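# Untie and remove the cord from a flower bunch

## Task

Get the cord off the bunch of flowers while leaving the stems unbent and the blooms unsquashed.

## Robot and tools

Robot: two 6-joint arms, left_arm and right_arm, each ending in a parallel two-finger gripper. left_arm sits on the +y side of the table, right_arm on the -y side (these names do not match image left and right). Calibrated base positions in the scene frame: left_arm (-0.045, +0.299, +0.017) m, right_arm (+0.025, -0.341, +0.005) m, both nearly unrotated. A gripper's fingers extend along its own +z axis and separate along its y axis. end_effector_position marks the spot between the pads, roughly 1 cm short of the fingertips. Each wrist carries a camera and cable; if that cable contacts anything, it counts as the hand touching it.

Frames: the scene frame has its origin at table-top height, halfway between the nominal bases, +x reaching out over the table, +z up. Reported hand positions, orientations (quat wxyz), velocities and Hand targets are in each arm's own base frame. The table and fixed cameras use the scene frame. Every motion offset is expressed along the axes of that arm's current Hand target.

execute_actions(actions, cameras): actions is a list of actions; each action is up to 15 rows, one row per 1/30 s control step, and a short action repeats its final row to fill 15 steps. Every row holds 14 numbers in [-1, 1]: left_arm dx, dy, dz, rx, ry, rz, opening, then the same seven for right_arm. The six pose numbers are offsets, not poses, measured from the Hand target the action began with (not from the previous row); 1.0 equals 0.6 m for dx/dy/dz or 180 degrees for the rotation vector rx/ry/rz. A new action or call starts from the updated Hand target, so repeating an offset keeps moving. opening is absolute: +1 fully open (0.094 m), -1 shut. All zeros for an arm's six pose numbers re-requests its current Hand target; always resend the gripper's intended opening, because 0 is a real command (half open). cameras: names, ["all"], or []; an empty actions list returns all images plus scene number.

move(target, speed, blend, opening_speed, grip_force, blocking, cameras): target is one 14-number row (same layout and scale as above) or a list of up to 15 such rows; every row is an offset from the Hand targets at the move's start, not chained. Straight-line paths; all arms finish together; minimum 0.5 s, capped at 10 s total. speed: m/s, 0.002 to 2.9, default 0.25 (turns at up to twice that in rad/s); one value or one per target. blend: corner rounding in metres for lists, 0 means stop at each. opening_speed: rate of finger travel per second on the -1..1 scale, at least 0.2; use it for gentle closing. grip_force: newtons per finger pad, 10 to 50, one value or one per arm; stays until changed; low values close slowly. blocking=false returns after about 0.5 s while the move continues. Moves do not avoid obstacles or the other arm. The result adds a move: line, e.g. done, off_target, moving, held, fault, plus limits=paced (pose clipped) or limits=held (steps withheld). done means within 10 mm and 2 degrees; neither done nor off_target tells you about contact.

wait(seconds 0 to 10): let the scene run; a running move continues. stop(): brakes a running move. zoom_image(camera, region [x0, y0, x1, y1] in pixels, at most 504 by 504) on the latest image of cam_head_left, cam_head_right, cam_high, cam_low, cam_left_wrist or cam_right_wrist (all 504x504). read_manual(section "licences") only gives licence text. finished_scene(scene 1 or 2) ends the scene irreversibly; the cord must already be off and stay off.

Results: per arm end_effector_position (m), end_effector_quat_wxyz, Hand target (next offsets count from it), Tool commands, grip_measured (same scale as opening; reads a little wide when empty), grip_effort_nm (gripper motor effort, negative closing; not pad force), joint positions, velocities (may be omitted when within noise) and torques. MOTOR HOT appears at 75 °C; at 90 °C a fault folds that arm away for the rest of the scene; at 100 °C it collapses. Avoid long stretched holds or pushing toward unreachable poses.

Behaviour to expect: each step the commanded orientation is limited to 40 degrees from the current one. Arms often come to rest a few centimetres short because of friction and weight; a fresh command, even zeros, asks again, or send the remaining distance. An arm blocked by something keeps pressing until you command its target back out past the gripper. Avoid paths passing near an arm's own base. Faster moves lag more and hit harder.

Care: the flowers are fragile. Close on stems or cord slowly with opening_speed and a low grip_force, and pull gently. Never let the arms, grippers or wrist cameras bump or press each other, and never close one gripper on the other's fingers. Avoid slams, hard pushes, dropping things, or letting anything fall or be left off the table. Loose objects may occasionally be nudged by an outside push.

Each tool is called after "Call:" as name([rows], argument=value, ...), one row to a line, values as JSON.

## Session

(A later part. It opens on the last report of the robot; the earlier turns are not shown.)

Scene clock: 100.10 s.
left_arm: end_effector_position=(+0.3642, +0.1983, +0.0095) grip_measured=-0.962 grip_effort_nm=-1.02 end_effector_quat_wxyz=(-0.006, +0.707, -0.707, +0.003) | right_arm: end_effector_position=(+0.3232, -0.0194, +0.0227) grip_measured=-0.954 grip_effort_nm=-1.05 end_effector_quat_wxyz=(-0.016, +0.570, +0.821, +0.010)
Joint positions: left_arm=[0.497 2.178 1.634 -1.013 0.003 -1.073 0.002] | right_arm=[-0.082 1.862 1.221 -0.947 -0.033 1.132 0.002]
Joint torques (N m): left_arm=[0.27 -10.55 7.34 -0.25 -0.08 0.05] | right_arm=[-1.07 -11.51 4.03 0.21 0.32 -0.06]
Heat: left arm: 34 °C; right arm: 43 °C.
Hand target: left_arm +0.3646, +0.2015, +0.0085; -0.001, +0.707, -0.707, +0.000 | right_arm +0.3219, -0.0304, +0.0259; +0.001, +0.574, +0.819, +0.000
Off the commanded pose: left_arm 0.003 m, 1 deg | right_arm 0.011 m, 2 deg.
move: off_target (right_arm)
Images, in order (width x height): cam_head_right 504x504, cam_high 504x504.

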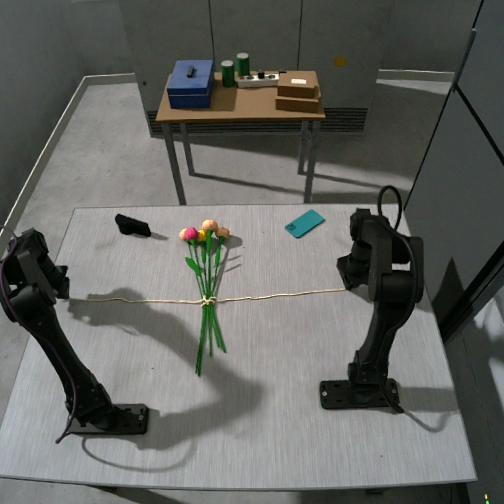

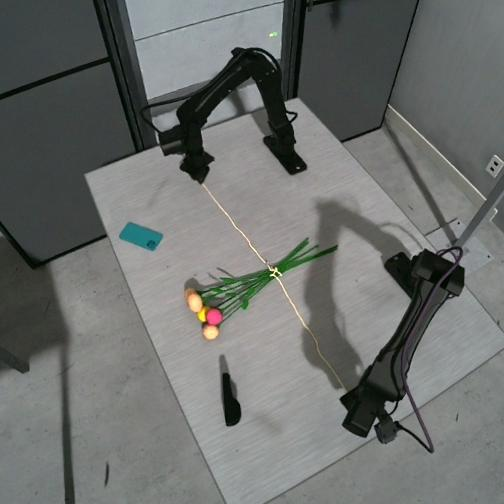

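Call:
move(target=[-0.03,0,0,0,0,0,-1,-0.03,-0.011,0,0,0,0,-1], speed=0.03, cameras=["cam_head_left","cam_head_right","cam_high","cam_low"])

Call:
zoom_image(camera="cam_head_right", region=[175, 270, 245, 340])

Call:
zoom_image(camera="cam_high", region=[240, 240, 310, 310])

Call:
zoom_image(camera="cam_low", region=[210, 220, 290, 280])

Scene clock: 107.37 s.
left_arm: end_effector_position=(+0.3651, +0.2158, +0.0102) grip_measured=-0.962 grip_effort_nm=-1.02 end_effector_quat_wxyz=(-0.007, +0.706, -0.708, +0.003) | right_arm: end_effector_position=(+0.3215, -0.0382, +0.0227) grip_measured=-0.954 grip_effort_nm=-1.05 end_effector_quat_wxyz=(-0.015, +0.570, +0.821, +0.011)
Joint positions: left_arm=[0.533 2.212 1.692 -1.036 0.003 -1.036 0.002] | right_arm=[-0.14 1.862 1.221 -0.947 -0.033 1.074 0.002]
Joint torques (N m): left_arm=[0.29 -10.85 7.41 -0.24 -0.07 0.05] | right_arm=[-1.03 -10.69 4.83 0.19 0.31 -0.04]
Heat: left arm: 34 °C; right arm: 43 °C.
Hand target: left_arm +0.3647, +0.2195, +0.0085; -0.002, +0.707, -0.707, +0.000 | right_arm +0.3219, -0.0496, +0.0259; +0.001, +0.574, +0.819, +0.000
Off the commanded pose: left_arm 0.004 m, 1 deg | right_arm 0.012 m, 2 deg.
move: off_target (right_arm)
Images, in order (width x height): cam_head_left 504x504, cam_head_right 504x504, cam_high 504x504, cam_low 504x504.

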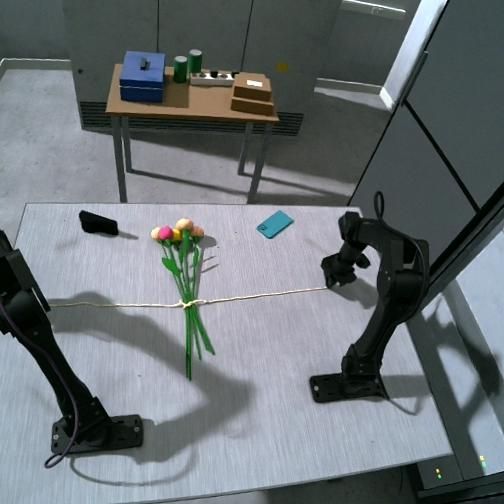

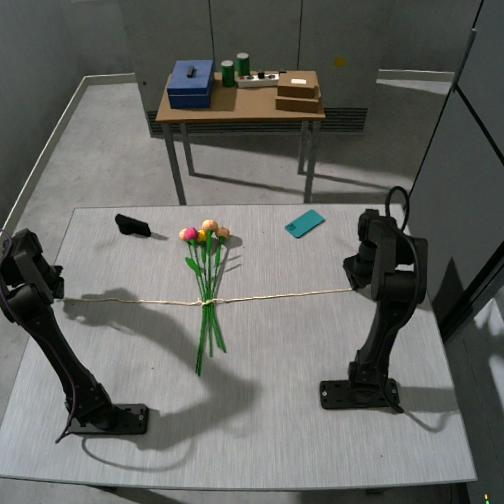

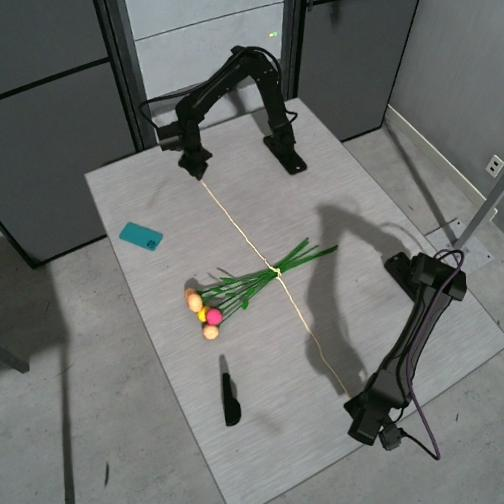

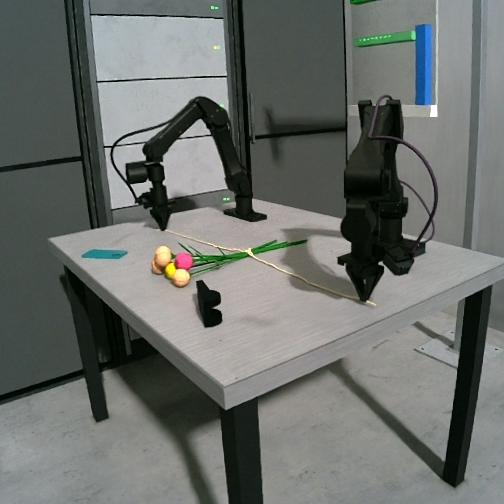

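Scaled by 7.200.

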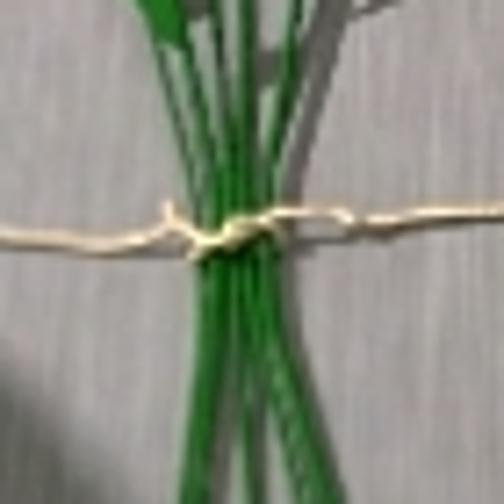

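Scaled by 7.200.

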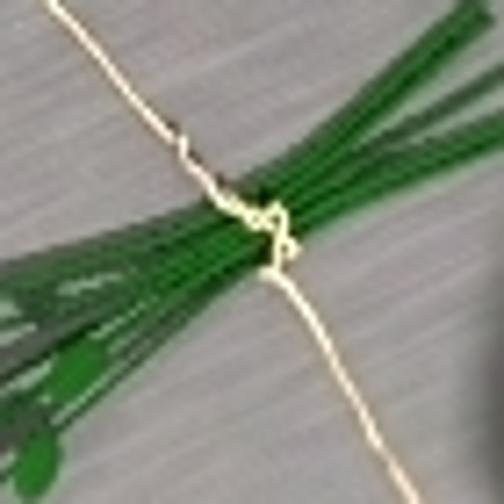

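Scaled by 6.300.

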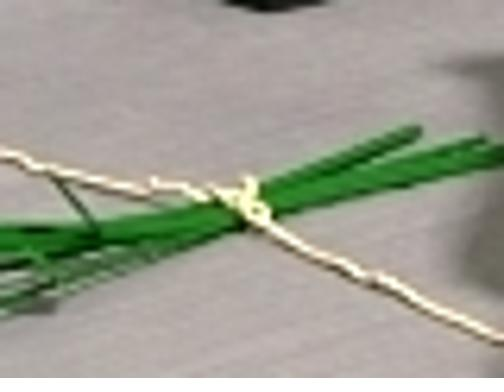

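Call:
move([
  [0,0,0,0,0,0,-0.5,0,0,0,0,0,0,-1],
  [0,0,-0.12,0,0,0,-0.5,0,0,0,0,0,0,-1],
  [0,0,-0.12,0,0,0,-0.5,-0.11,-0.04,0,0,0,0,-1],
], speed=[0.05,0.1,0.05], cameras=["cam_head_left","cam_head_right","cam_high"])

Call:
zoom_image(camera="cam_head_right", region=[155, 270, 255, 340])

Call:
zoom_image(camera="cam_high", region=[230, 230, 330, 330])

Scene clock: 120.63 s.
left_arm: end_effector_position=(+0.3638, +0.2143, +0.0643) grip_measured=-0.503 grip_effort_nm=0.15 end_effector_quat_wxyz=(+0.014, +0.706, -0.708, -0.002) | right_arm: end_effector_position=(+0.3157, -0.1089, +0.0232) grip_measured=-0.954 grip_effort_nm=-1.05 end_effector_quat_wxyz=(-0.008, +0.572, +0.820, +0.009)
Joint positions: left_arm=[0.531 2.212 1.91 -1.298 0.003 -1.036 0.023] | right_arm=[-0.347 1.891 1.263 -0.952 -0.022 0.87 0.002]
Joint torques (N m): left_arm=[0.23 -14.93 7.31 -0.33 -0.07 0.05] | right_arm=[-0.62 -8.38 7.88 0.07 0.19 -0.09]
Heat: left arm: 36 °C; right arm: 43 °C.
Hand target: left_arm +0.3645, +0.2193, +0.0805; -0.001, +0.707, -0.707, +0.000 | right_arm +0.3218, -0.1198, +0.0259; +0.001, +0.574, +0.819, +0.000
Off the commanded pose: left_arm 0.017 m, 2 deg | right_arm 0.013 m, 1 deg.
move: off_target (left_arm, right_arm)
Images, in order (width x height): cam_head_left 504x504, cam_head_right 504x504, cam_high 504x504.

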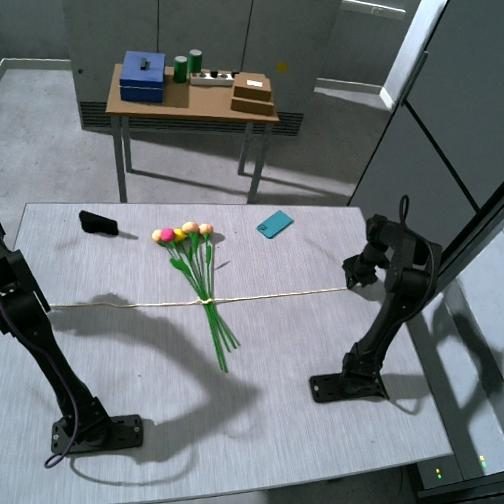

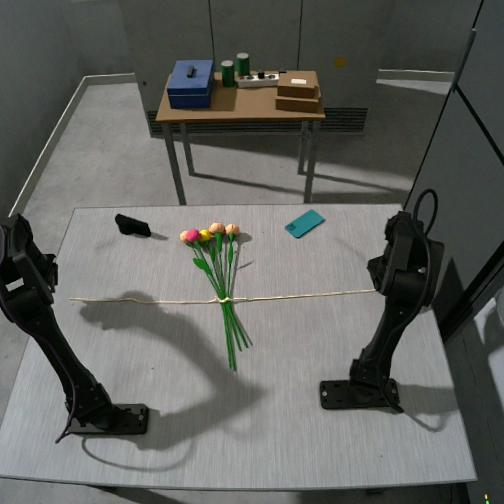

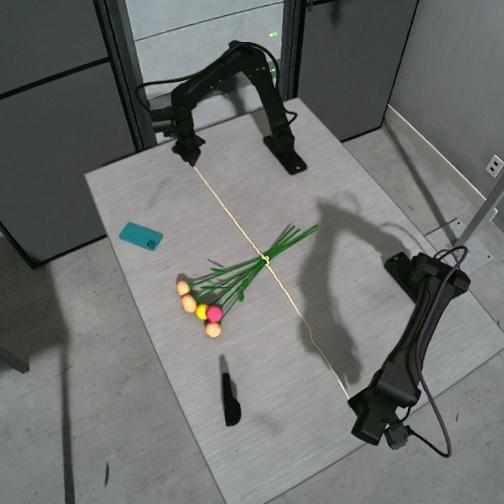

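Scaled by 5.040.

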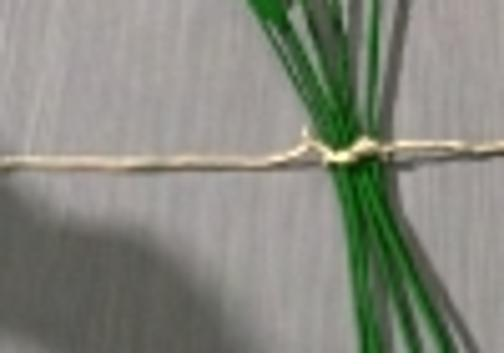

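Scaled by 5.040.

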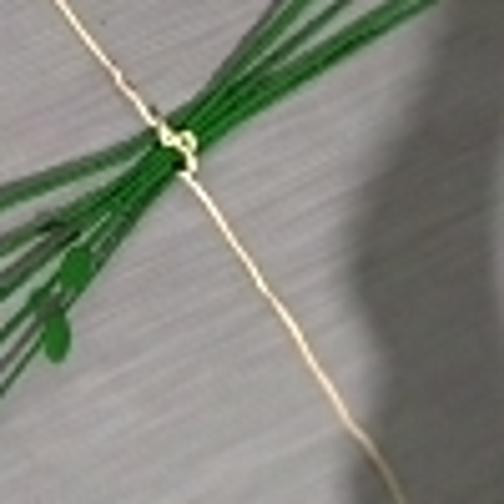

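Call:
move([
  [0,0,-0.1,0,0,0,-0.1,0,0,0,0,0,0,-1],
  [0.895,0.024,-0.08,0,0,0,-0.1,0,0,0,0,0,0,-1],
], speed=0.3, blend=0.03, cameras=["cam_head_right","cam_left_wrist"])

Scene clock: 134.43 s.
left_arm: end_effector_position=(+0.3518, -0.3200, +0.1293) grip_measured=-0.103 grip_effort_nm=0.15 end_effector_quat_wxyz=(-0.021, -0.628, +0.776, -0.056) | right_arm: end_effector_position=(+0.3157, -0.1089, +0.0232) grip_measured=-0.954 grip_effort_nm=-1.05 end_effector_quat_wxyz=(-0.008, +0.572, +0.820, +0.009)
Joint positions: left_arm=[-0.718 2.371 2.436 -1.533 0.06 -2.082 0.042] | right_arm=[-0.347 1.891 1.263 -0.952 -0.022 0.87 0.002]
Joint torques (N m): left_arm=[0.31 -12.27 7.28 -0.18 0.03 -0.11] | right_arm=[-0.65 -7.99 7.87 0.1 0.18 -0.1]
Heat: left arm: 38 °C; right arm: 46 °C.
Hand target: left_arm +0.3495, -0.3177, +0.1273; +0.002, -0.707, +0.707, +0.000 | right_arm +0.3218, -0.1198, +0.0259; +0.001, +0.574, +0.819, +0.000
Off the commanded pose: left_arm 0.004 m, 14 deg | right_arm 0.013 m, 1 deg.
joint sent to its limit (left arm) — joint 4 (wrist pitch), lower limit; joint 6 (wrist roll), lower limit. The joint targets are off in position and orientation.
move: off_target (left_arm, right_arm)
camera_calibration:
cam_left_wrist: T_world_to_cam=[[0.94648, -0.299652, 0.119934, -0.448067], [-0.318775, -0.809634, 0.492824, -0.166197], [-0.0505732, -0.50468, -0.861824, 0.0887367], [0, 0, 0, 1]] pos_world=[0.375595, -0.224039, 0.21212]
Images, in order (width x height): cam_head_right 504x504, cam_left_wrist 504x504.

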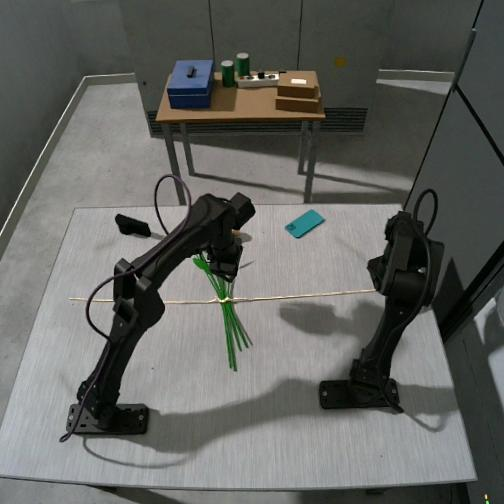

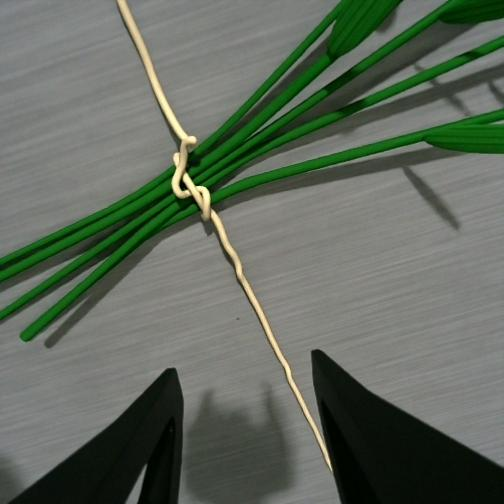

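Call:
move(target=[0,0.004,0.0,0,0,0.917,-0.1,0,0,0,0,0,0,-1], speed=0.5, cameras=["cam_left_wrist","cam_high"])

Scene clock: 149.93 s.
left_arm: end_effector_position=(+0.3482, -0.3194, +0.1287) grip_measured=-0.103 grip_effort_nm=0.14 end_effector_quat_wxyz=(+0.045, +0.605, +0.795, -0.007) | right_arm: end_effector_position=(+0.3157, -0.1089, +0.0232) grip_measured=-0.954 grip_effort_nm=-1.05 end_effector_quat_wxyz=(-0.008, +0.572, +0.820, +0.009)
Joint positions: left_arm=[-0.742 2.371 2.436 -1.546 0.006 0.558 0.042] | right_arm=[-0.347 1.891 1.263 -0.952 -0.022 0.87 0.002]
Joint torques (N m): left_arm=[-0.47 -12.81 6.37 -0.08 -0.12 0.09] | right_arm=[-0.73 -8.09 7.97 0.08 0.22 -0.05]
Heat: left arm: 36 °C; right arm: 47 °C.
Hand target: left_arm +0.3471, -0.3177, +0.1273; +0.000, +0.610, +0.793, +0.001 | right_arm +0.3218, -0.1198, +0.0259; +0.001, +0.574, +0.819, +0.000
Off the commanded pose: left_arm 0.002 m, 5 deg | right_arm 0.013 m, 1 deg.
joint sent to its limit (left arm) — joint 4 (wrist pitch), lower limit. The joint targets are off in position and orientation.
move: off_target (left_arm, right_arm)
camera_calibration:
cam_left_wrist: T_world_to_cam=[[-0.986848, -0.161649, -0.00113995, 0.288448], [-0.152314, 0.927452, 0.341516, 0.349764], [-0.0541483, 0.337197, -0.939875, 0.368516], [0, 0, 0, 1]] pos_world=[0.357883, -0.402025, 0.227238]
Images, in order (width x height): cam_high 504x504, cam_left_wrist 504x504.

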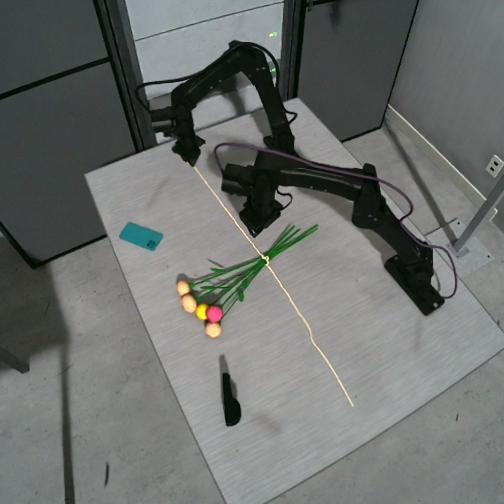

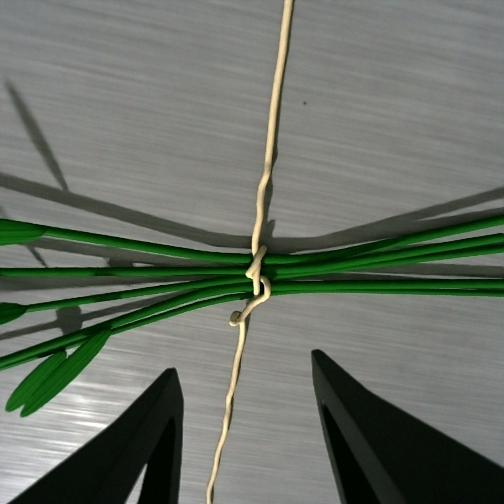

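Call:
move(target=[-0.0215,-0.011,0.125,0,0,0,-0.1,0,0,0,0,0,0,-1], speed=0.15, cameras=["cam_left_wrist"])

Scene clock: 158.77 s.
left_arm: end_effector_position=(+0.3413, -0.3286, +0.0574) grip_measured=-0.103 grip_effort_nm=0.14 end_effector_quat_wxyz=(-0.004, +0.610, +0.792, -0.002) | right_arm: end_effector_position=(+0.3157, -0.1089, +0.0232) grip_measured=-0.954 grip_effort_nm=-1.05 end_effector_quat_wxyz=(-0.008, +0.572, +0.820, +0.009)
Joint positions: left_arm=[-0.767 2.457 2.306 -1.427 0.005 0.546 0.042] | right_arm=[-0.347 1.891 1.263 -0.952 -0.022 0.87 0.002]
Joint torques (N m): left_arm=[-0.34 -13.33 5.65 0.11 -0.12 -0.06] | right_arm=[-0.7 -8.21 7.94 0.05 0.19 -0.08]
Heat: left arm: 36 °C; right arm: 48 °C.
Hand target: left_arm +0.3442, -0.3317, +0.0522; +0.000, +0.610, +0.793, +0.001 | right_arm +0.3218, -0.1198, +0.0259; +0.001, +0.574, +0.819, +0.000
Off the commanded pose: left_arm 0.007 m, 1 deg | right_arm 0.013 m, 1 deg.
move: off_target (right_arm)
camera_calibration:
cam_left_wrist: T_world_to_cam=[[-0.986704, -0.151875, 0.0578719, 0.279908], [-0.114839, 0.903462, 0.413, 0.356818], [-0.115009, 0.400863, -0.90889, 0.344068], [0, 0, 0, 1]] pos_world=[0.356734, -0.417785, 0.149155]
Images, in order (width x height): cam_left_wrist 504x504.

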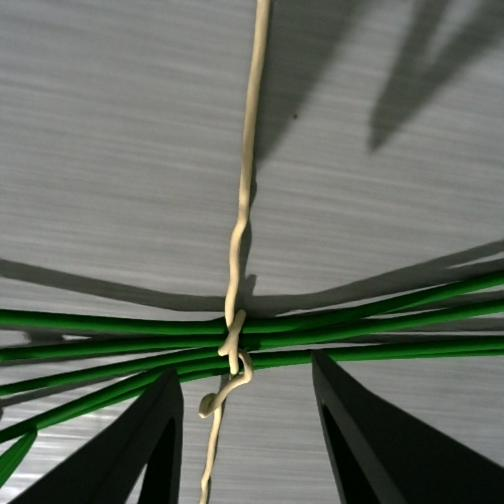

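Call:
move([
  [-0.014,-0.004,0.0,0,0,0,-0.1,0,0,0,0,0,0,-1],
  [-0.014,-0.004,0.085,0,0,0,-0.1,0,0,0,0,0,0,-1],
], speed=0.06, cameras=["cam_left_wrist","cam_head_right","cam_low"])

Scene clock: 169.90 s.
left_arm: end_effector_position=(+0.3433, -0.3397, +0.0117) grip_measured=-0.103 grip_effort_nm=0.15 end_effector_quat_wxyz=(+0.003, +0.610, +0.792, -0.003) | right_arm: end_effector_position=(+0.3157, -0.1089, +0.0232) grip_measured=-0.954 grip_effort_nm=-1.05 end_effector_quat_wxyz=(-0.008, +0.572, +0.820, +0.009)
Joint positions: left_arm=[-0.78 2.489 2.183 -1.258 0.005 0.533 0.042] | right_arm=[-0.347 1.891 1.263 -0.952 -0.022 0.87 0.002]
Joint velocities: left_arm=[within noise] | right_arm=[-0.002 -0.002 -0.002 -0.037 -0.154 0.007 0]
Joint torques (N m): left_arm=[-0.39 -13.07 4.97 0.15 -0.12 -0.06] | right_arm=[-0.72 -8.12 7.8 0.06 0.19 -0.05]
Heat: left arm: 37 °C; right arm: 48 °C.
Hand target: left_arm +0.3441, -0.3404, +0.0012; +0.000, +0.610, +0.793, +0.001 | right_arm +0.3218, -0.1198, +0.0259; +0.001, +0.574, +0.819, +0.000
Off the commanded pose: left_arm 0.011 m, 1 deg | right_arm 0.013 m, 1 deg.
move: off_target (left_arm, right_arm)
camera_calibration:
cam_left_wrist: T_world_to_cam=[[-0.987381, -0.150458, 0.0494125, 0.283626], [-0.118133, 0.907573, 0.402934, 0.388659], [-0.10547, 0.392012, -0.913894, 0.301005], [0, 0, 0, 1]] pos_world=[0.357707, -0.42806, 0.104469]
Images, in order (width x height): cam_head_right 504x504, cam_low 504x504, cam_left_wrist 504x504.

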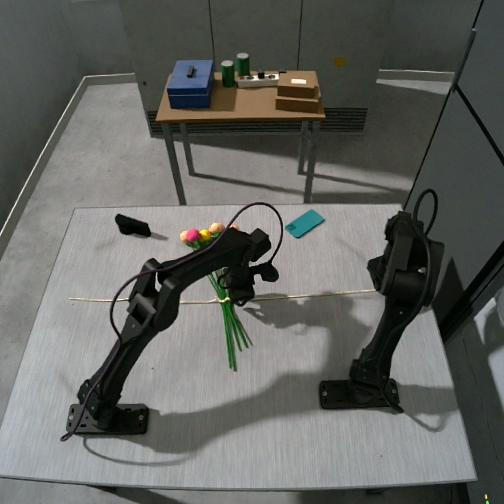

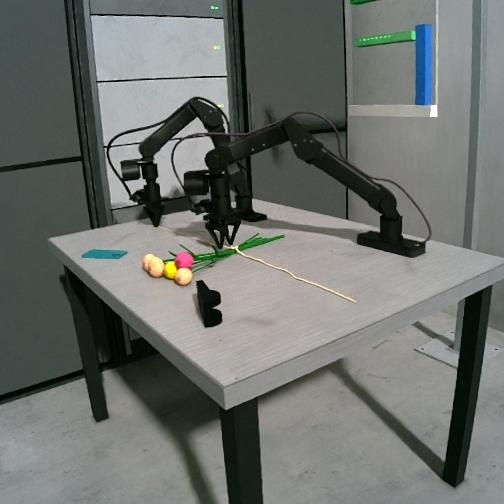

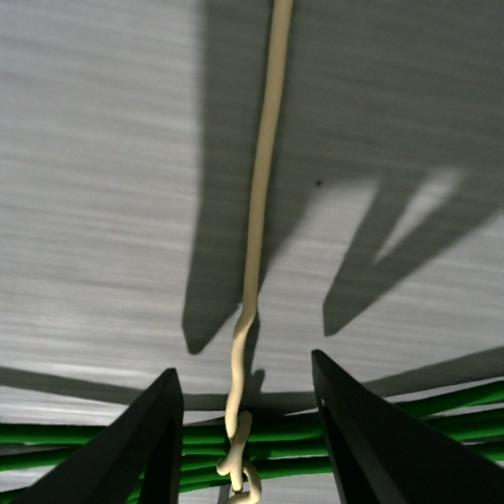

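Call:
move([
  [0,0,0.01,0,0,0,-0.35,0,0,0,0,0,0,-1],
  [0,0,0.01,0,0,0,-0.35,-0.11,-0.04,0,0,0,0,-1],
], speed=0.05, cameras=["cam_left_wrist","cam_head_right","cam_high"])

Scene clock: 177.40 s.
left_arm: end_effector_position=(+0.3465, -0.3461, +0.0076) grip_measured=-0.348 grip_effort_nm=-0.12 end_effector_quat_wxyz=(+0.017, +0.612, +0.790, -0.005) | right_arm: end_effector_position=(+0.3148, -0.1731, +0.0232) grip_measured=-0.954 grip_effort_nm=-1.05 end_effector_quat_wxyz=(-0.015, +0.570, +0.821, +0.012)
Joint positions: left_arm=[-0.785 2.489 2.166 -1.213 0.005 0.533 0.031] | right_arm=[-0.519 1.997 1.412 -1.014 -0.027 0.694 0.002]
Joint torques (N m): left_arm=[-0.29 -12.82 4.98 -0.06 -0.11 -0.06] | right_arm=[-1.17 -9.09 8.13 0.18 0.25 -0.09]
Heat: left arm: 37 °C; right arm: 48 °C.
Hand target: left_arm +0.3441, -0.3403, -0.0048; +0.000, +0.610, +0.793, +0.001 | right_arm +0.3218, -0.1900, +0.0260; +0.001, +0.574, +0.819, +0.000
Off the commanded pose: left_arm 0.014 m, 2 deg | right_arm 0.019 m, 2 deg.
move: off_target (left_arm, right_arm)
camera_calibration:
cam_left_wrist: T_world_to_cam=[[-0.988871, -0.145147, 0.0326628, 0.288521], [-0.121805, 0.91591, 0.382456, 0.400753], [-0.0854284, 0.374221, -0.923396, 0.28708], [0, 0, 0, 1]] pos_world=[0.358648, -0.432607, 0.102395]
Images, in order (width x height): cam_head_right 504x504, cam_high 504x504, cam_left_wrist 504x504.

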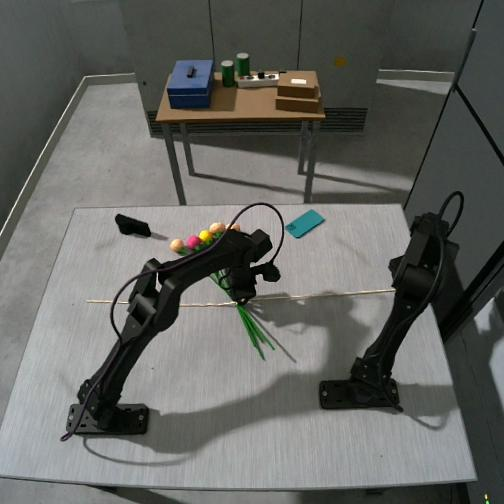

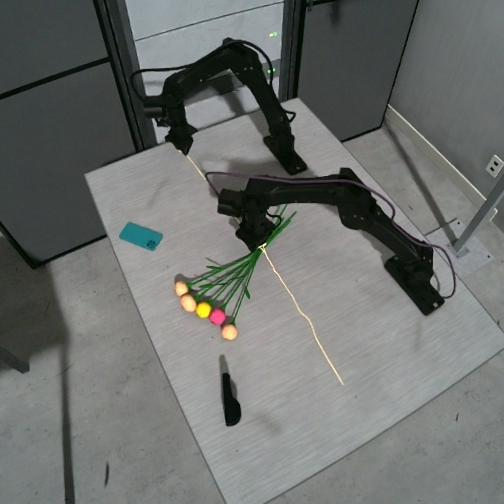

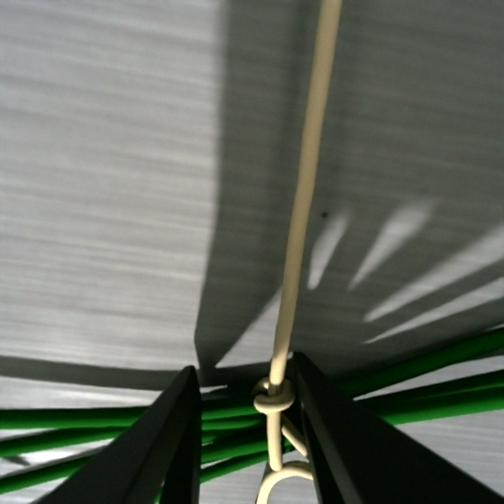

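Call:
move(target=[0,0,0,0,0,0,-0.35,-0.1,-0.036,0,0,0,0,-1], speed=0.05, cameras=["cam_left_wrist","cam_head_right","cam_high","cam_right_wrist"])

Scene clock: 182.60 s.
left_arm: end_effector_position=(+0.3487, -0.3630, +0.0085) grip_measured=-0.348 grip_effort_nm=-0.12 end_effector_quat_wxyz=(+0.042, +0.615, +0.787, -0.020) | right_arm: end_effector_position=(+0.3090, -0.2115, +0.0243) grip_measured=-0.954 grip_effort_nm=-1.05 end_effector_quat_wxyz=(-0.052, +0.566, +0.822, +0.039)
Joint positions: left_arm=[-0.797 2.489 2.166 -1.158 0.028 0.528 0.031] | right_arm=[-0.639 2.124 1.602 -1.155 -0.074 0.565 0.002]
Joint torques (N m): left_arm=[0.68 -12.9 5.44 -0.57 -0.33 0] | right_arm=[-2.43 -10.62 9.25 0.64 0.65 -0.08]
Heat: left arm: 36 °C; right arm: 48 °C.
Hand target: left_arm +0.3441, -0.3403, -0.0048; +0.000, +0.610, +0.793, +0.001 | right_arm +0.3219, -0.2538, +0.0260; +0.001, +0.574, +0.819, +0.000
Off the commanded pose: left_arm 0.027 m, 6 deg | right_arm 0.044 m, 8 deg.
move: off_target (left_arm, right_arm)
camera_calibration:
cam_left_wrist: T_world_to_cam=[[-0.990712, -0.134589, 0.0193731, 0.292862], [-0.120838, 0.93677, 0.328419, 0.423905], [-0.0623496, 0.323028, -0.944333, 0.267999], [0, 0, 0, 1]] pos_world=[0.358075, -0.444257, 0.108189]
cam_right_wrist: T_world_to_cam=[[-0.96739, -0.238584, 0.0850511, 0.242551], [-0.157297, 0.82907, 0.536563, 0.252872], [-0.198529, 0.505688, -0.839563, 0.302166], [0, 0, 0, 1]] pos_world=[0.334406, -0.304582, 0.0973769]
Images, in order (width x height): cam_head_right 504x504, cam_high 504x504, cam_left_wrist 504x504, cam_right_wrist 504x504.

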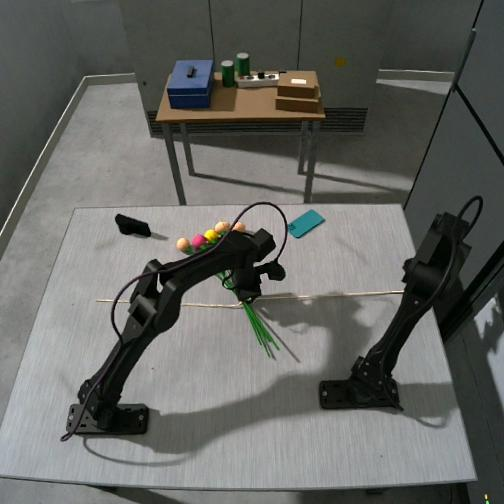

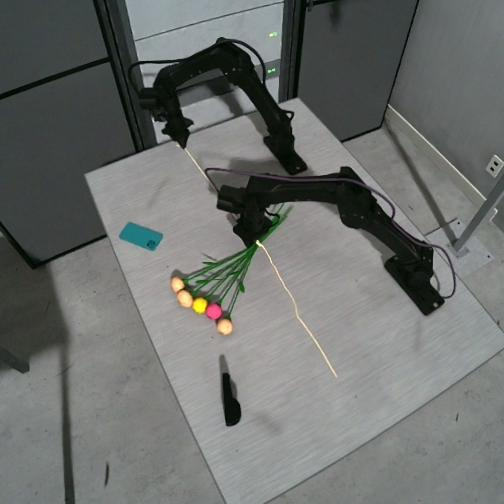

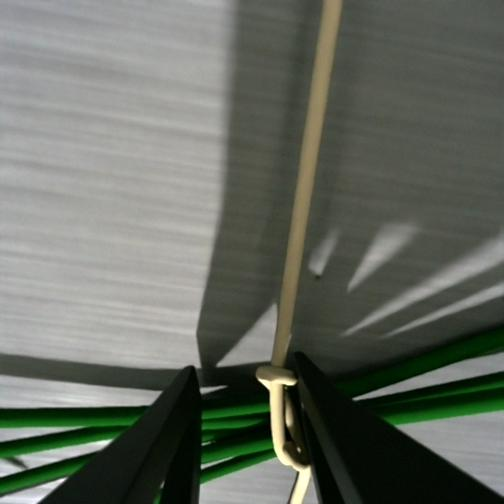

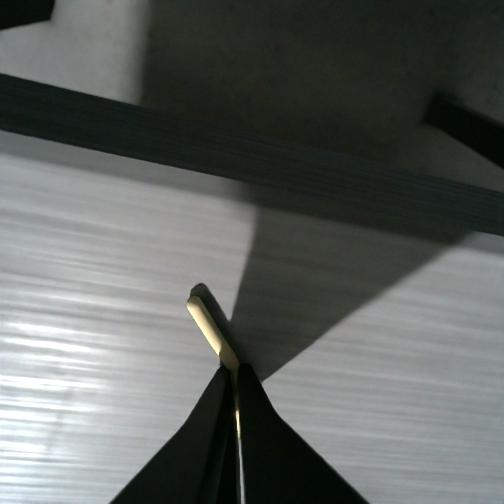

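Call:
move([
  [-0.02,-0.0,0,0,0,0,-0.35,0.08,0.029,0,0,0,0,-1],
  [-0.02,-0.016,0,0,0,0,0,0.08,0.029,0,0,0,0,-1],
], speed=0.08, cameras=["cam_left_wrist","cam_head_right"])

Call:
zoom_image(camera="cam_left_wrist", region=[150, 300, 350, 500])

Scene clock: 200.03 s.
left_arm: end_effector_position=(+0.3432, -0.3655, +0.0031) grip_measured=-0.003 grip_effort_nm=0.15 end_effector_quat_wxyz=(+0.023, +0.613, +0.789, -0.008) | right_arm: end_effector_position=(+0.3133, -0.2015, +0.0230) grip_measured=-0.954 grip_effort_nm=-1.05 end_effector_quat_wxyz=(-0.027, +0.576, +0.817, +0.002)
Joint positions: left_arm=[-0.816 2.54 2.242 -1.224 0.009 0.505 0.047] | right_arm=[-0.577 2.069 1.517 -1.073 -0.006 0.651 0.002]
Joint torques (N m): left_arm=[-0.16 -14.5 4.34 -0.26 -0.15 -0.08] | right_arm=[0.58 -14.11 3.52 0.61 0.04 0.08]
Heat: left arm: 36 °C; right arm: 46 °C.
Hand target: left_arm +0.3380, -0.3544, -0.0048; +0.000, +0.610, +0.793, +0.001 | right_arm +0.3218, -0.2027, +0.0260; +0.000, +0.574, +0.819, +0.000
Off the commanded pose: left_arm 0.015 m, 3 deg | right_arm 0.009 m, 3 deg.
move: off_target (left_arm, right_arm); target 2's new opening was sent with left_arm's hand 0.015 m and 3 deg from that target
camera_calibration:
cam_left_wrist: T_world_to_cam=[[-0.989485, -0.141719, 0.0289157, 0.284152], [-0.121132, 0.921194, 0.36977, 0.421591], [-0.0790402, 0.362379, -0.928673, 0.283334], [0, 0, 0, 1]] pos_world=[0.354627, -0.450771, 0.0990169]
Images, in order (width x height): cam_head_right 504x504, cam_left_wrist 504x504.

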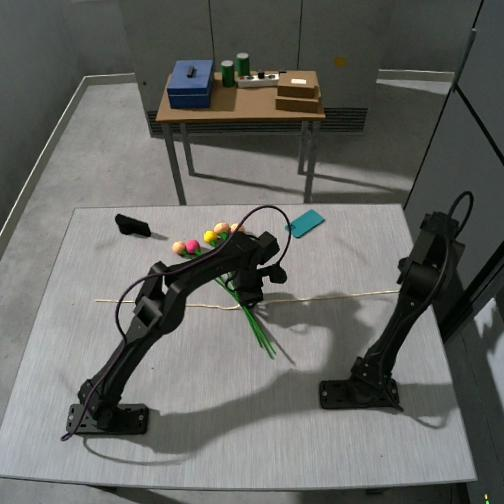

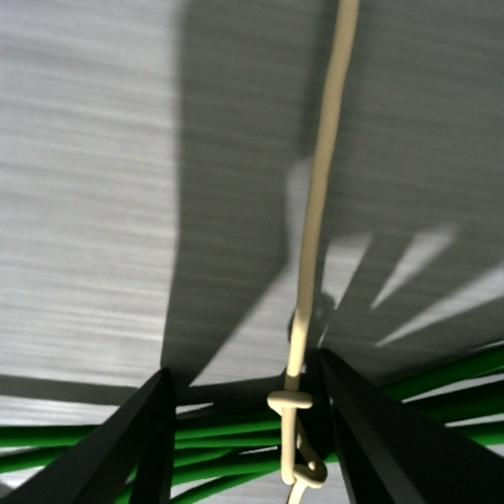

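Scaled by 2.520.

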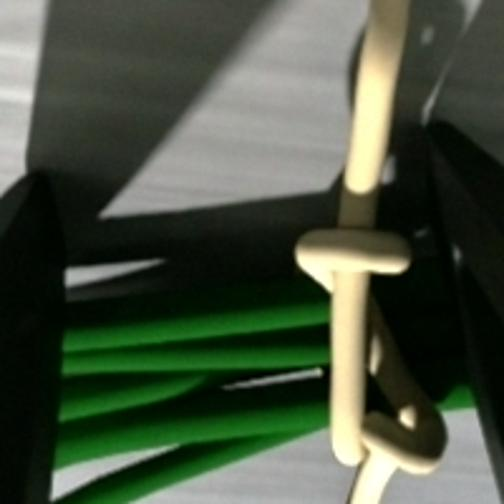

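Call:
move([
  [0,0,0,0,0,0,0,0,0,0,0,0,0,-0.3],
  [0,0,0,0,0,0,0,0,0,-0.08,0,0,0,-0.3],
  [0,0,0,0,0,0,0,0.397,0.128,-0.08,0,0,0,-0.3],
], speed=[0.05,0.15,0.25], cameras=["cam_left_wrist","cam_right_wrist","cam_head_right"])

Scene clock: 217.50 s.
left_arm: end_effector_position=(+0.3432, -0.3655, +0.0031) grip_measured=-0.003 grip_effort_nm=0.15 end_effector_quat_wxyz=(+0.023, +0.613, +0.790, -0.008) | right_arm: end_effector_position=(+0.3071, +0.0517, +0.0609) grip_measured=-0.302 grip_effort_nm=0.08 end_effector_quat_wxyz=(-0.026, +0.568, +0.822, -0.012)
Joint positions: left_arm=[-0.816 2.54 2.242 -1.224 0.009 0.504 0.047] | right_arm=[0.153 1.805 1.307 -1.127 -0.019 1.362 0.033]
Joint torques (N m): left_arm=[-0.17 -14.5 4.34 -0.26 -0.15 -0.07] | right_arm=[-0.38 -13.33 5.24 0.14 0.17 0.13]
Heat: left arm: 38 °C; right arm: 44 °C.
Hand target: left_arm +0.3380, -0.3544, -0.0048; +0.000, +0.610, +0.793, +0.001 | right_arm +0.3128, +0.0474, +0.0738; +0.001, +0.574, +0.819, +0.000
Off the commanded pose: left_arm 0.015 m, 3 deg | right_arm 0.015 m, 3 deg.
move: off_target (left_arm, right_arm)
camera_calibration:
cam_left_wrist: T_world_to_cam=[[-0.989374, -0.142482, 0.028934, 0.283769], [-0.121839, 0.921114, 0.369735, 0.42181], [-0.0793322, 0.362281, -0.928687, 0.283396], [0, 0, 0, 1]] pos_world=[0.354629, -0.450772, 0.099017]
cam_right_wrist: T_world_to_cam=[[-0.965508, -0.227607, 0.126448, 0.296689], [-0.150656, 0.884444, 0.441658, 0.0155733], [-0.212361, 0.407374, -0.888228, 0.211771], [0, 0, 0, 1]] pos_world=[0.333773, -0.0325152, 0.143707]
Images, in order (width x height): cam_head_right 504x504, cam_left_wrist 504x504, cam_right_wrist 504x504.

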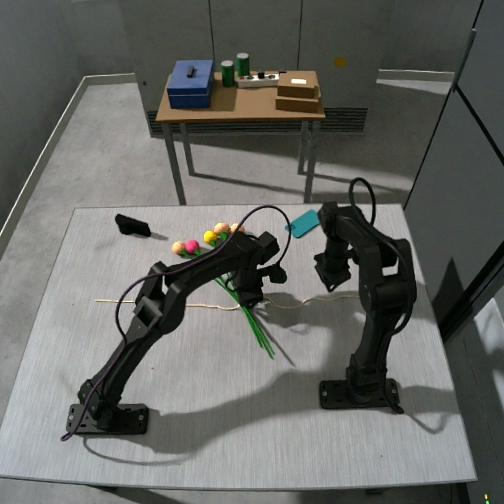

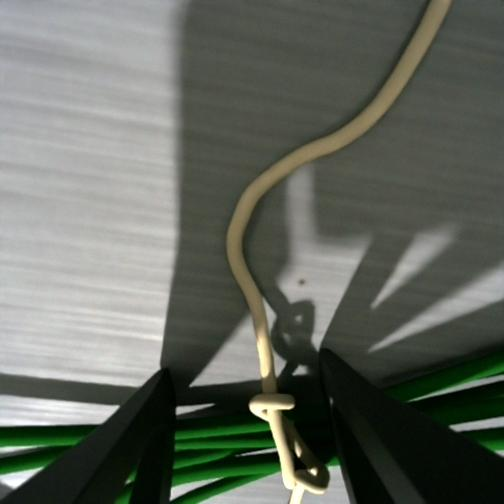

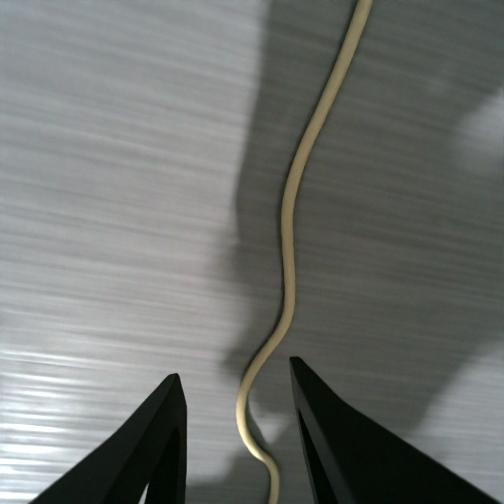

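Call:
move([
  [0,0,0,0,0,0,0,0.0148,-0.041,0.04,0,0,0,-0.2],
  [0,0,0,0,0,0,0,0.0148,-0.041,0.094,0,0,0,-0.2],
], speed=0.1, cameras=["cam_right_wrist"])

Scene clock: 226.40 s.
left_arm: end_effector_position=(+0.3432, -0.3655, +0.0031) grip_measured=-0.003 grip_effort_nm=0.15 end_effector_quat_wxyz=(+0.023, +0.613, +0.790, -0.008) | right_arm: end_effector_position=(+0.2850, +0.0478, +0.0227) grip_measured=-0.202 grip_effort_nm=0.08 end_effector_quat_wxyz=(-0.012, +0.575, +0.818, +0.001)
Joint positions: left_arm=[-0.816 2.54 2.242 -1.224 0.009 0.504 0.047] | right_arm=[0.151 1.738 1.065 -0.913 -0.018 1.376 0.037]
Joint torques (N m): left_arm=[-0.17 -14.5 4.34 -0.26 -0.15 -0.07] | right_arm=[0.64 -7.98 3.22 0.53 0.18 0.13]
Heat: left arm: 38 °C; right arm: 44 °C.
Hand target: left_arm +0.3380, -0.3544, -0.0048; +0.000, +0.610, +0.793, +0.001 | right_arm +0.2867, +0.0474, +0.0174; +0.001, +0.574, +0.819, +0.000
Off the commanded pose: left_arm 0.015 m, 3 deg | right_arm 0.006 m, 1 deg.
move: off_target (left_arm)
camera_calibration:
cam_right_wrist: T_world_to_cam=[[-0.973074, -0.213363, 0.0871991, 0.281718], [-0.154487, 0.884485, 0.440249, 0.0337322], [-0.171059, 0.414924, -0.893631, 0.162629], [0, 0, 0, 1]] pos_world=[0.307163, -0.0372062, 0.105914]
Images, in order (width x height): cam_right_wrist 504x504.

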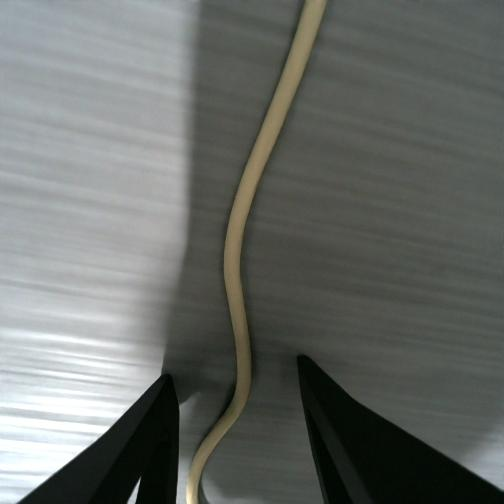

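Call:
move([
  [0,0,0,0,0,0,0,0,0,0,0,0,0,-1],
  [0,0,0,0,0,0,0,-0.33,-0.067,-0.01,0,0,0,-1],
], speed=0.06, cameras=["cam_left_wrist","cam_head_right","cam_high","cam_right_wrist"])

Scene clock: 234.10 s.
left_arm: end_effector_position=(+0.3433, -0.4050, +0.0067) grip_measured=-0.002 grip_effort_nm=0.13 end_effector_quat_wxyz=(+0.075, +0.619, +0.780, -0.051) | right_arm: end_effector_position=(+0.2911, -0.0913, +0.0237) grip_measured=-0.957 grip_effort_nm=-1.05 end_effector_quat_wxyz=(-0.088, +0.565, +0.818, +0.064)
Joint positions: left_arm=[-0.845 2.54 2.242 -1.106 0.073 0.49 0.047] | right_arm=[-0.402 1.911 1.27 -1.078 -0.161 0.794 0.002]
Joint torques (N m): left_arm=[1.91 -14.79 5.15 -1.32 -0.73 0.11] | right_arm=[-3.81 -8.94 9.5 0.76 1.43 -0.1]
Heat: left arm: 39 °C; right arm: 44 °C.
Hand target: left_arm +0.3380, -0.3544, -0.0048; +0.000, +0.610, +0.793, +0.001 | right_arm +0.3164, -0.1525, +0.0235; +0.001, +0.574, +0.819, +0.000
Off the commanded pose: left_arm 0.052 m, 11 deg | right_arm 0.066 m, 13 deg.
move: off_target (left_arm, right_arm)
camera_calibration:
cam_left_wrist: T_world_to_cam=[[-0.992931, -0.117704, 0.0153081, 0.289429], [-0.110521, 0.963862, 0.242396, 0.47115], [-0.0432858, 0.238991, -0.970057, 0.239132], [0, 0, 0, 1]] pos_world=[0.349806, -0.477207, 0.113336]
cam_right_wrist: T_world_to_cam=[[-0.964983, -0.244838, 0.0941386, 0.252541], [-0.139092, 0.781872, 0.607725, 0.139589], [-0.222399, 0.57335, -0.788548, 0.249251], [0, 0, 0, 1]] pos_world=[0.318547, -0.190217, 0.0879409]
Images, in order (width x height): cam_head_right 504x504, cam_high 504x504, cam_left_wrist 504x504, cam_right_wrist 504x504.

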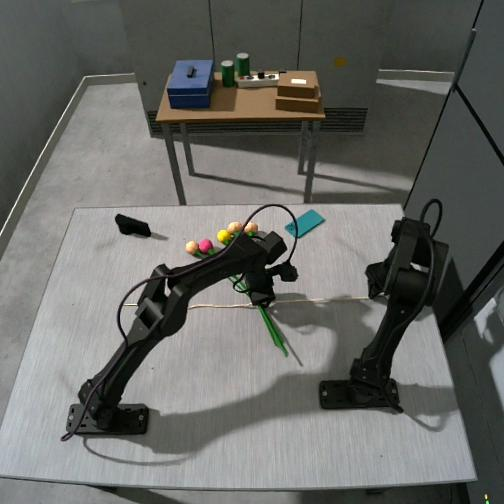

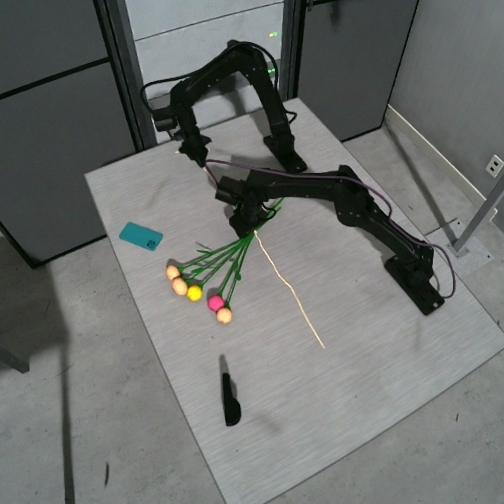

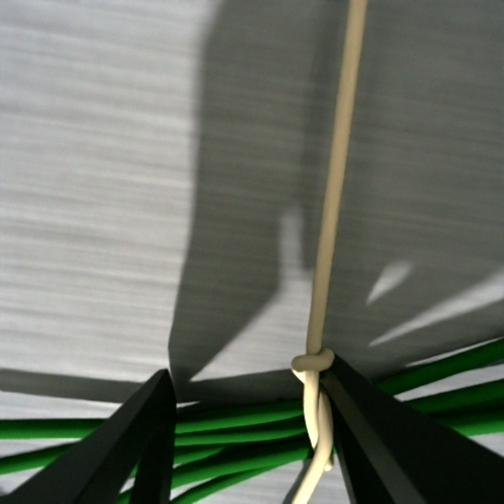

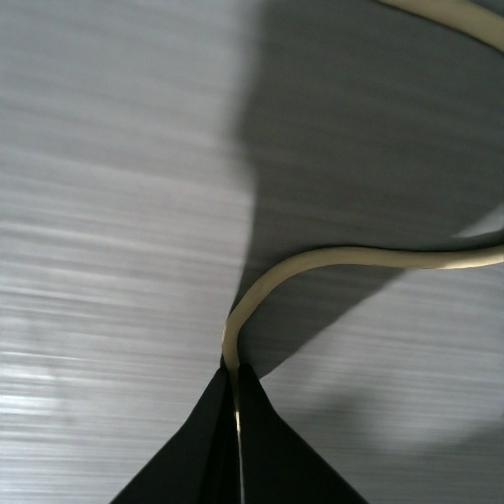

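Call:
move([
  [0,0,0,0,0,0,0,0.13,0.03,0,0,0,0,-1],
  [0.05,-0.022,0,0,0,0,0,0.13,0.03,0,0,0,0,-1],
  [0.05,-0.022,0,0,0,0,0,-0.13,-0.035,0,0,0,0,-1],
], speed=0.08, cameras=["cam_left_wrist","cam_head_right","cam_high","cam_right_wrist"])

Scene clock: 253.17 s.
left_arm: end_effector_position=(+0.3292, -0.4000, +0.0123) grip_measured=-0.002 grip_effort_nm=0.12 end_effector_quat_wxyz=(+0.104, +0.620, +0.775, -0.071) | right_arm: end_effector_position=(+0.2957, -0.1713, +0.0250) grip_measured=-0.957 grip_effort_nm=-1.05 end_effector_quat_wxyz=(-0.098, +0.572, +0.812, +0.064)
Joint positions: left_arm=[-0.848 2.388 1.973 -0.926 0.104 0.489 0.047] | right_arm=[-0.597 2.086 1.527 -1.208 -0.131 0.617 0.002]
Joint torques (N m): left_arm=[2.44 -14.82 3.63 -1.75 -0.97 0.21] | right_arm=[-2.24 -10.99 9.8 1.15 1.2 -0.07]
Heat: left arm: 41 °C; right arm: 46 °C.
Hand target: left_arm +0.3175, -0.3288, -0.0048; +0.000, +0.610, +0.793, +0.001 | right_arm +0.3233, -0.2330, +0.0236; +0.001, +0.574, +0.819, +0.000
Off the commanded pose: left_arm 0.074 m, 15 deg | right_arm 0.068 m, 14 deg.
move: off_target (left_arm, right_arm)
camera_calibration:
cam_left_wrist: T_world_to_cam=[[-0.994069, -0.108671, 0.0041735, 0.280037], [-0.106283, 0.978919, 0.174419, 0.468827], [-0.0230399, 0.172941, -0.984663, 0.209886], [0, 0, 0, 1]] pos_world=[0.33304, -0.464809, 0.123726]
cam_right_wrist: T_world_to_cam=[[-0.967007, -0.229729, 0.110102, 0.240005], [-0.11412, 0.777043, 0.619015, 0.193369], [-0.22776, 0.586027, -0.777623, 0.300626], [0, 0, 0, 1]] pos_world=[0.322624, -0.271295, 0.0876503]
Images, in order (width x height): cam_head_right 504x504, cam_high 504x504, cam_left_wrist 504x504, cam_right_wrist 504x504.

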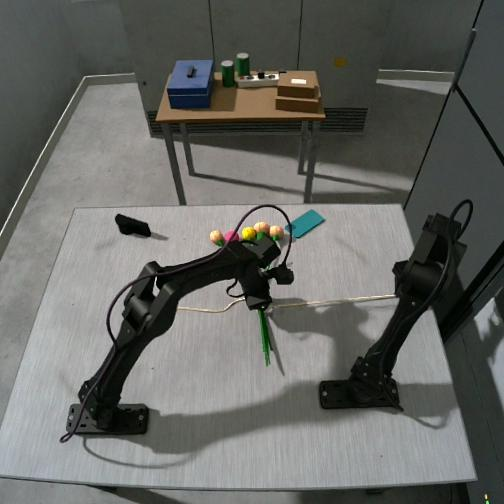

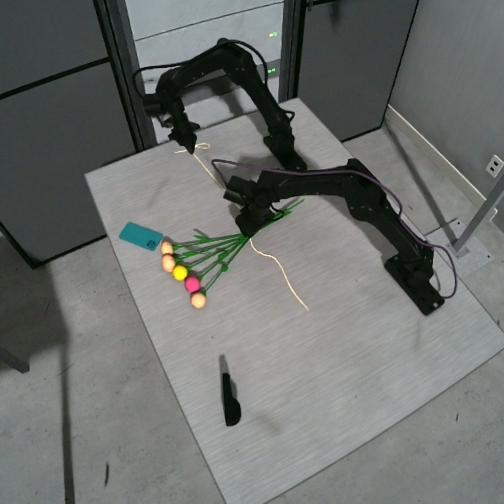

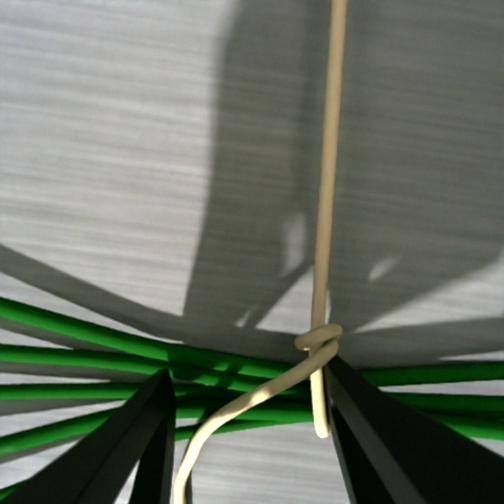

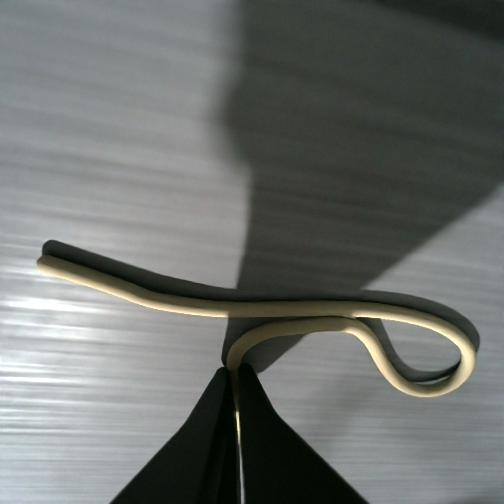

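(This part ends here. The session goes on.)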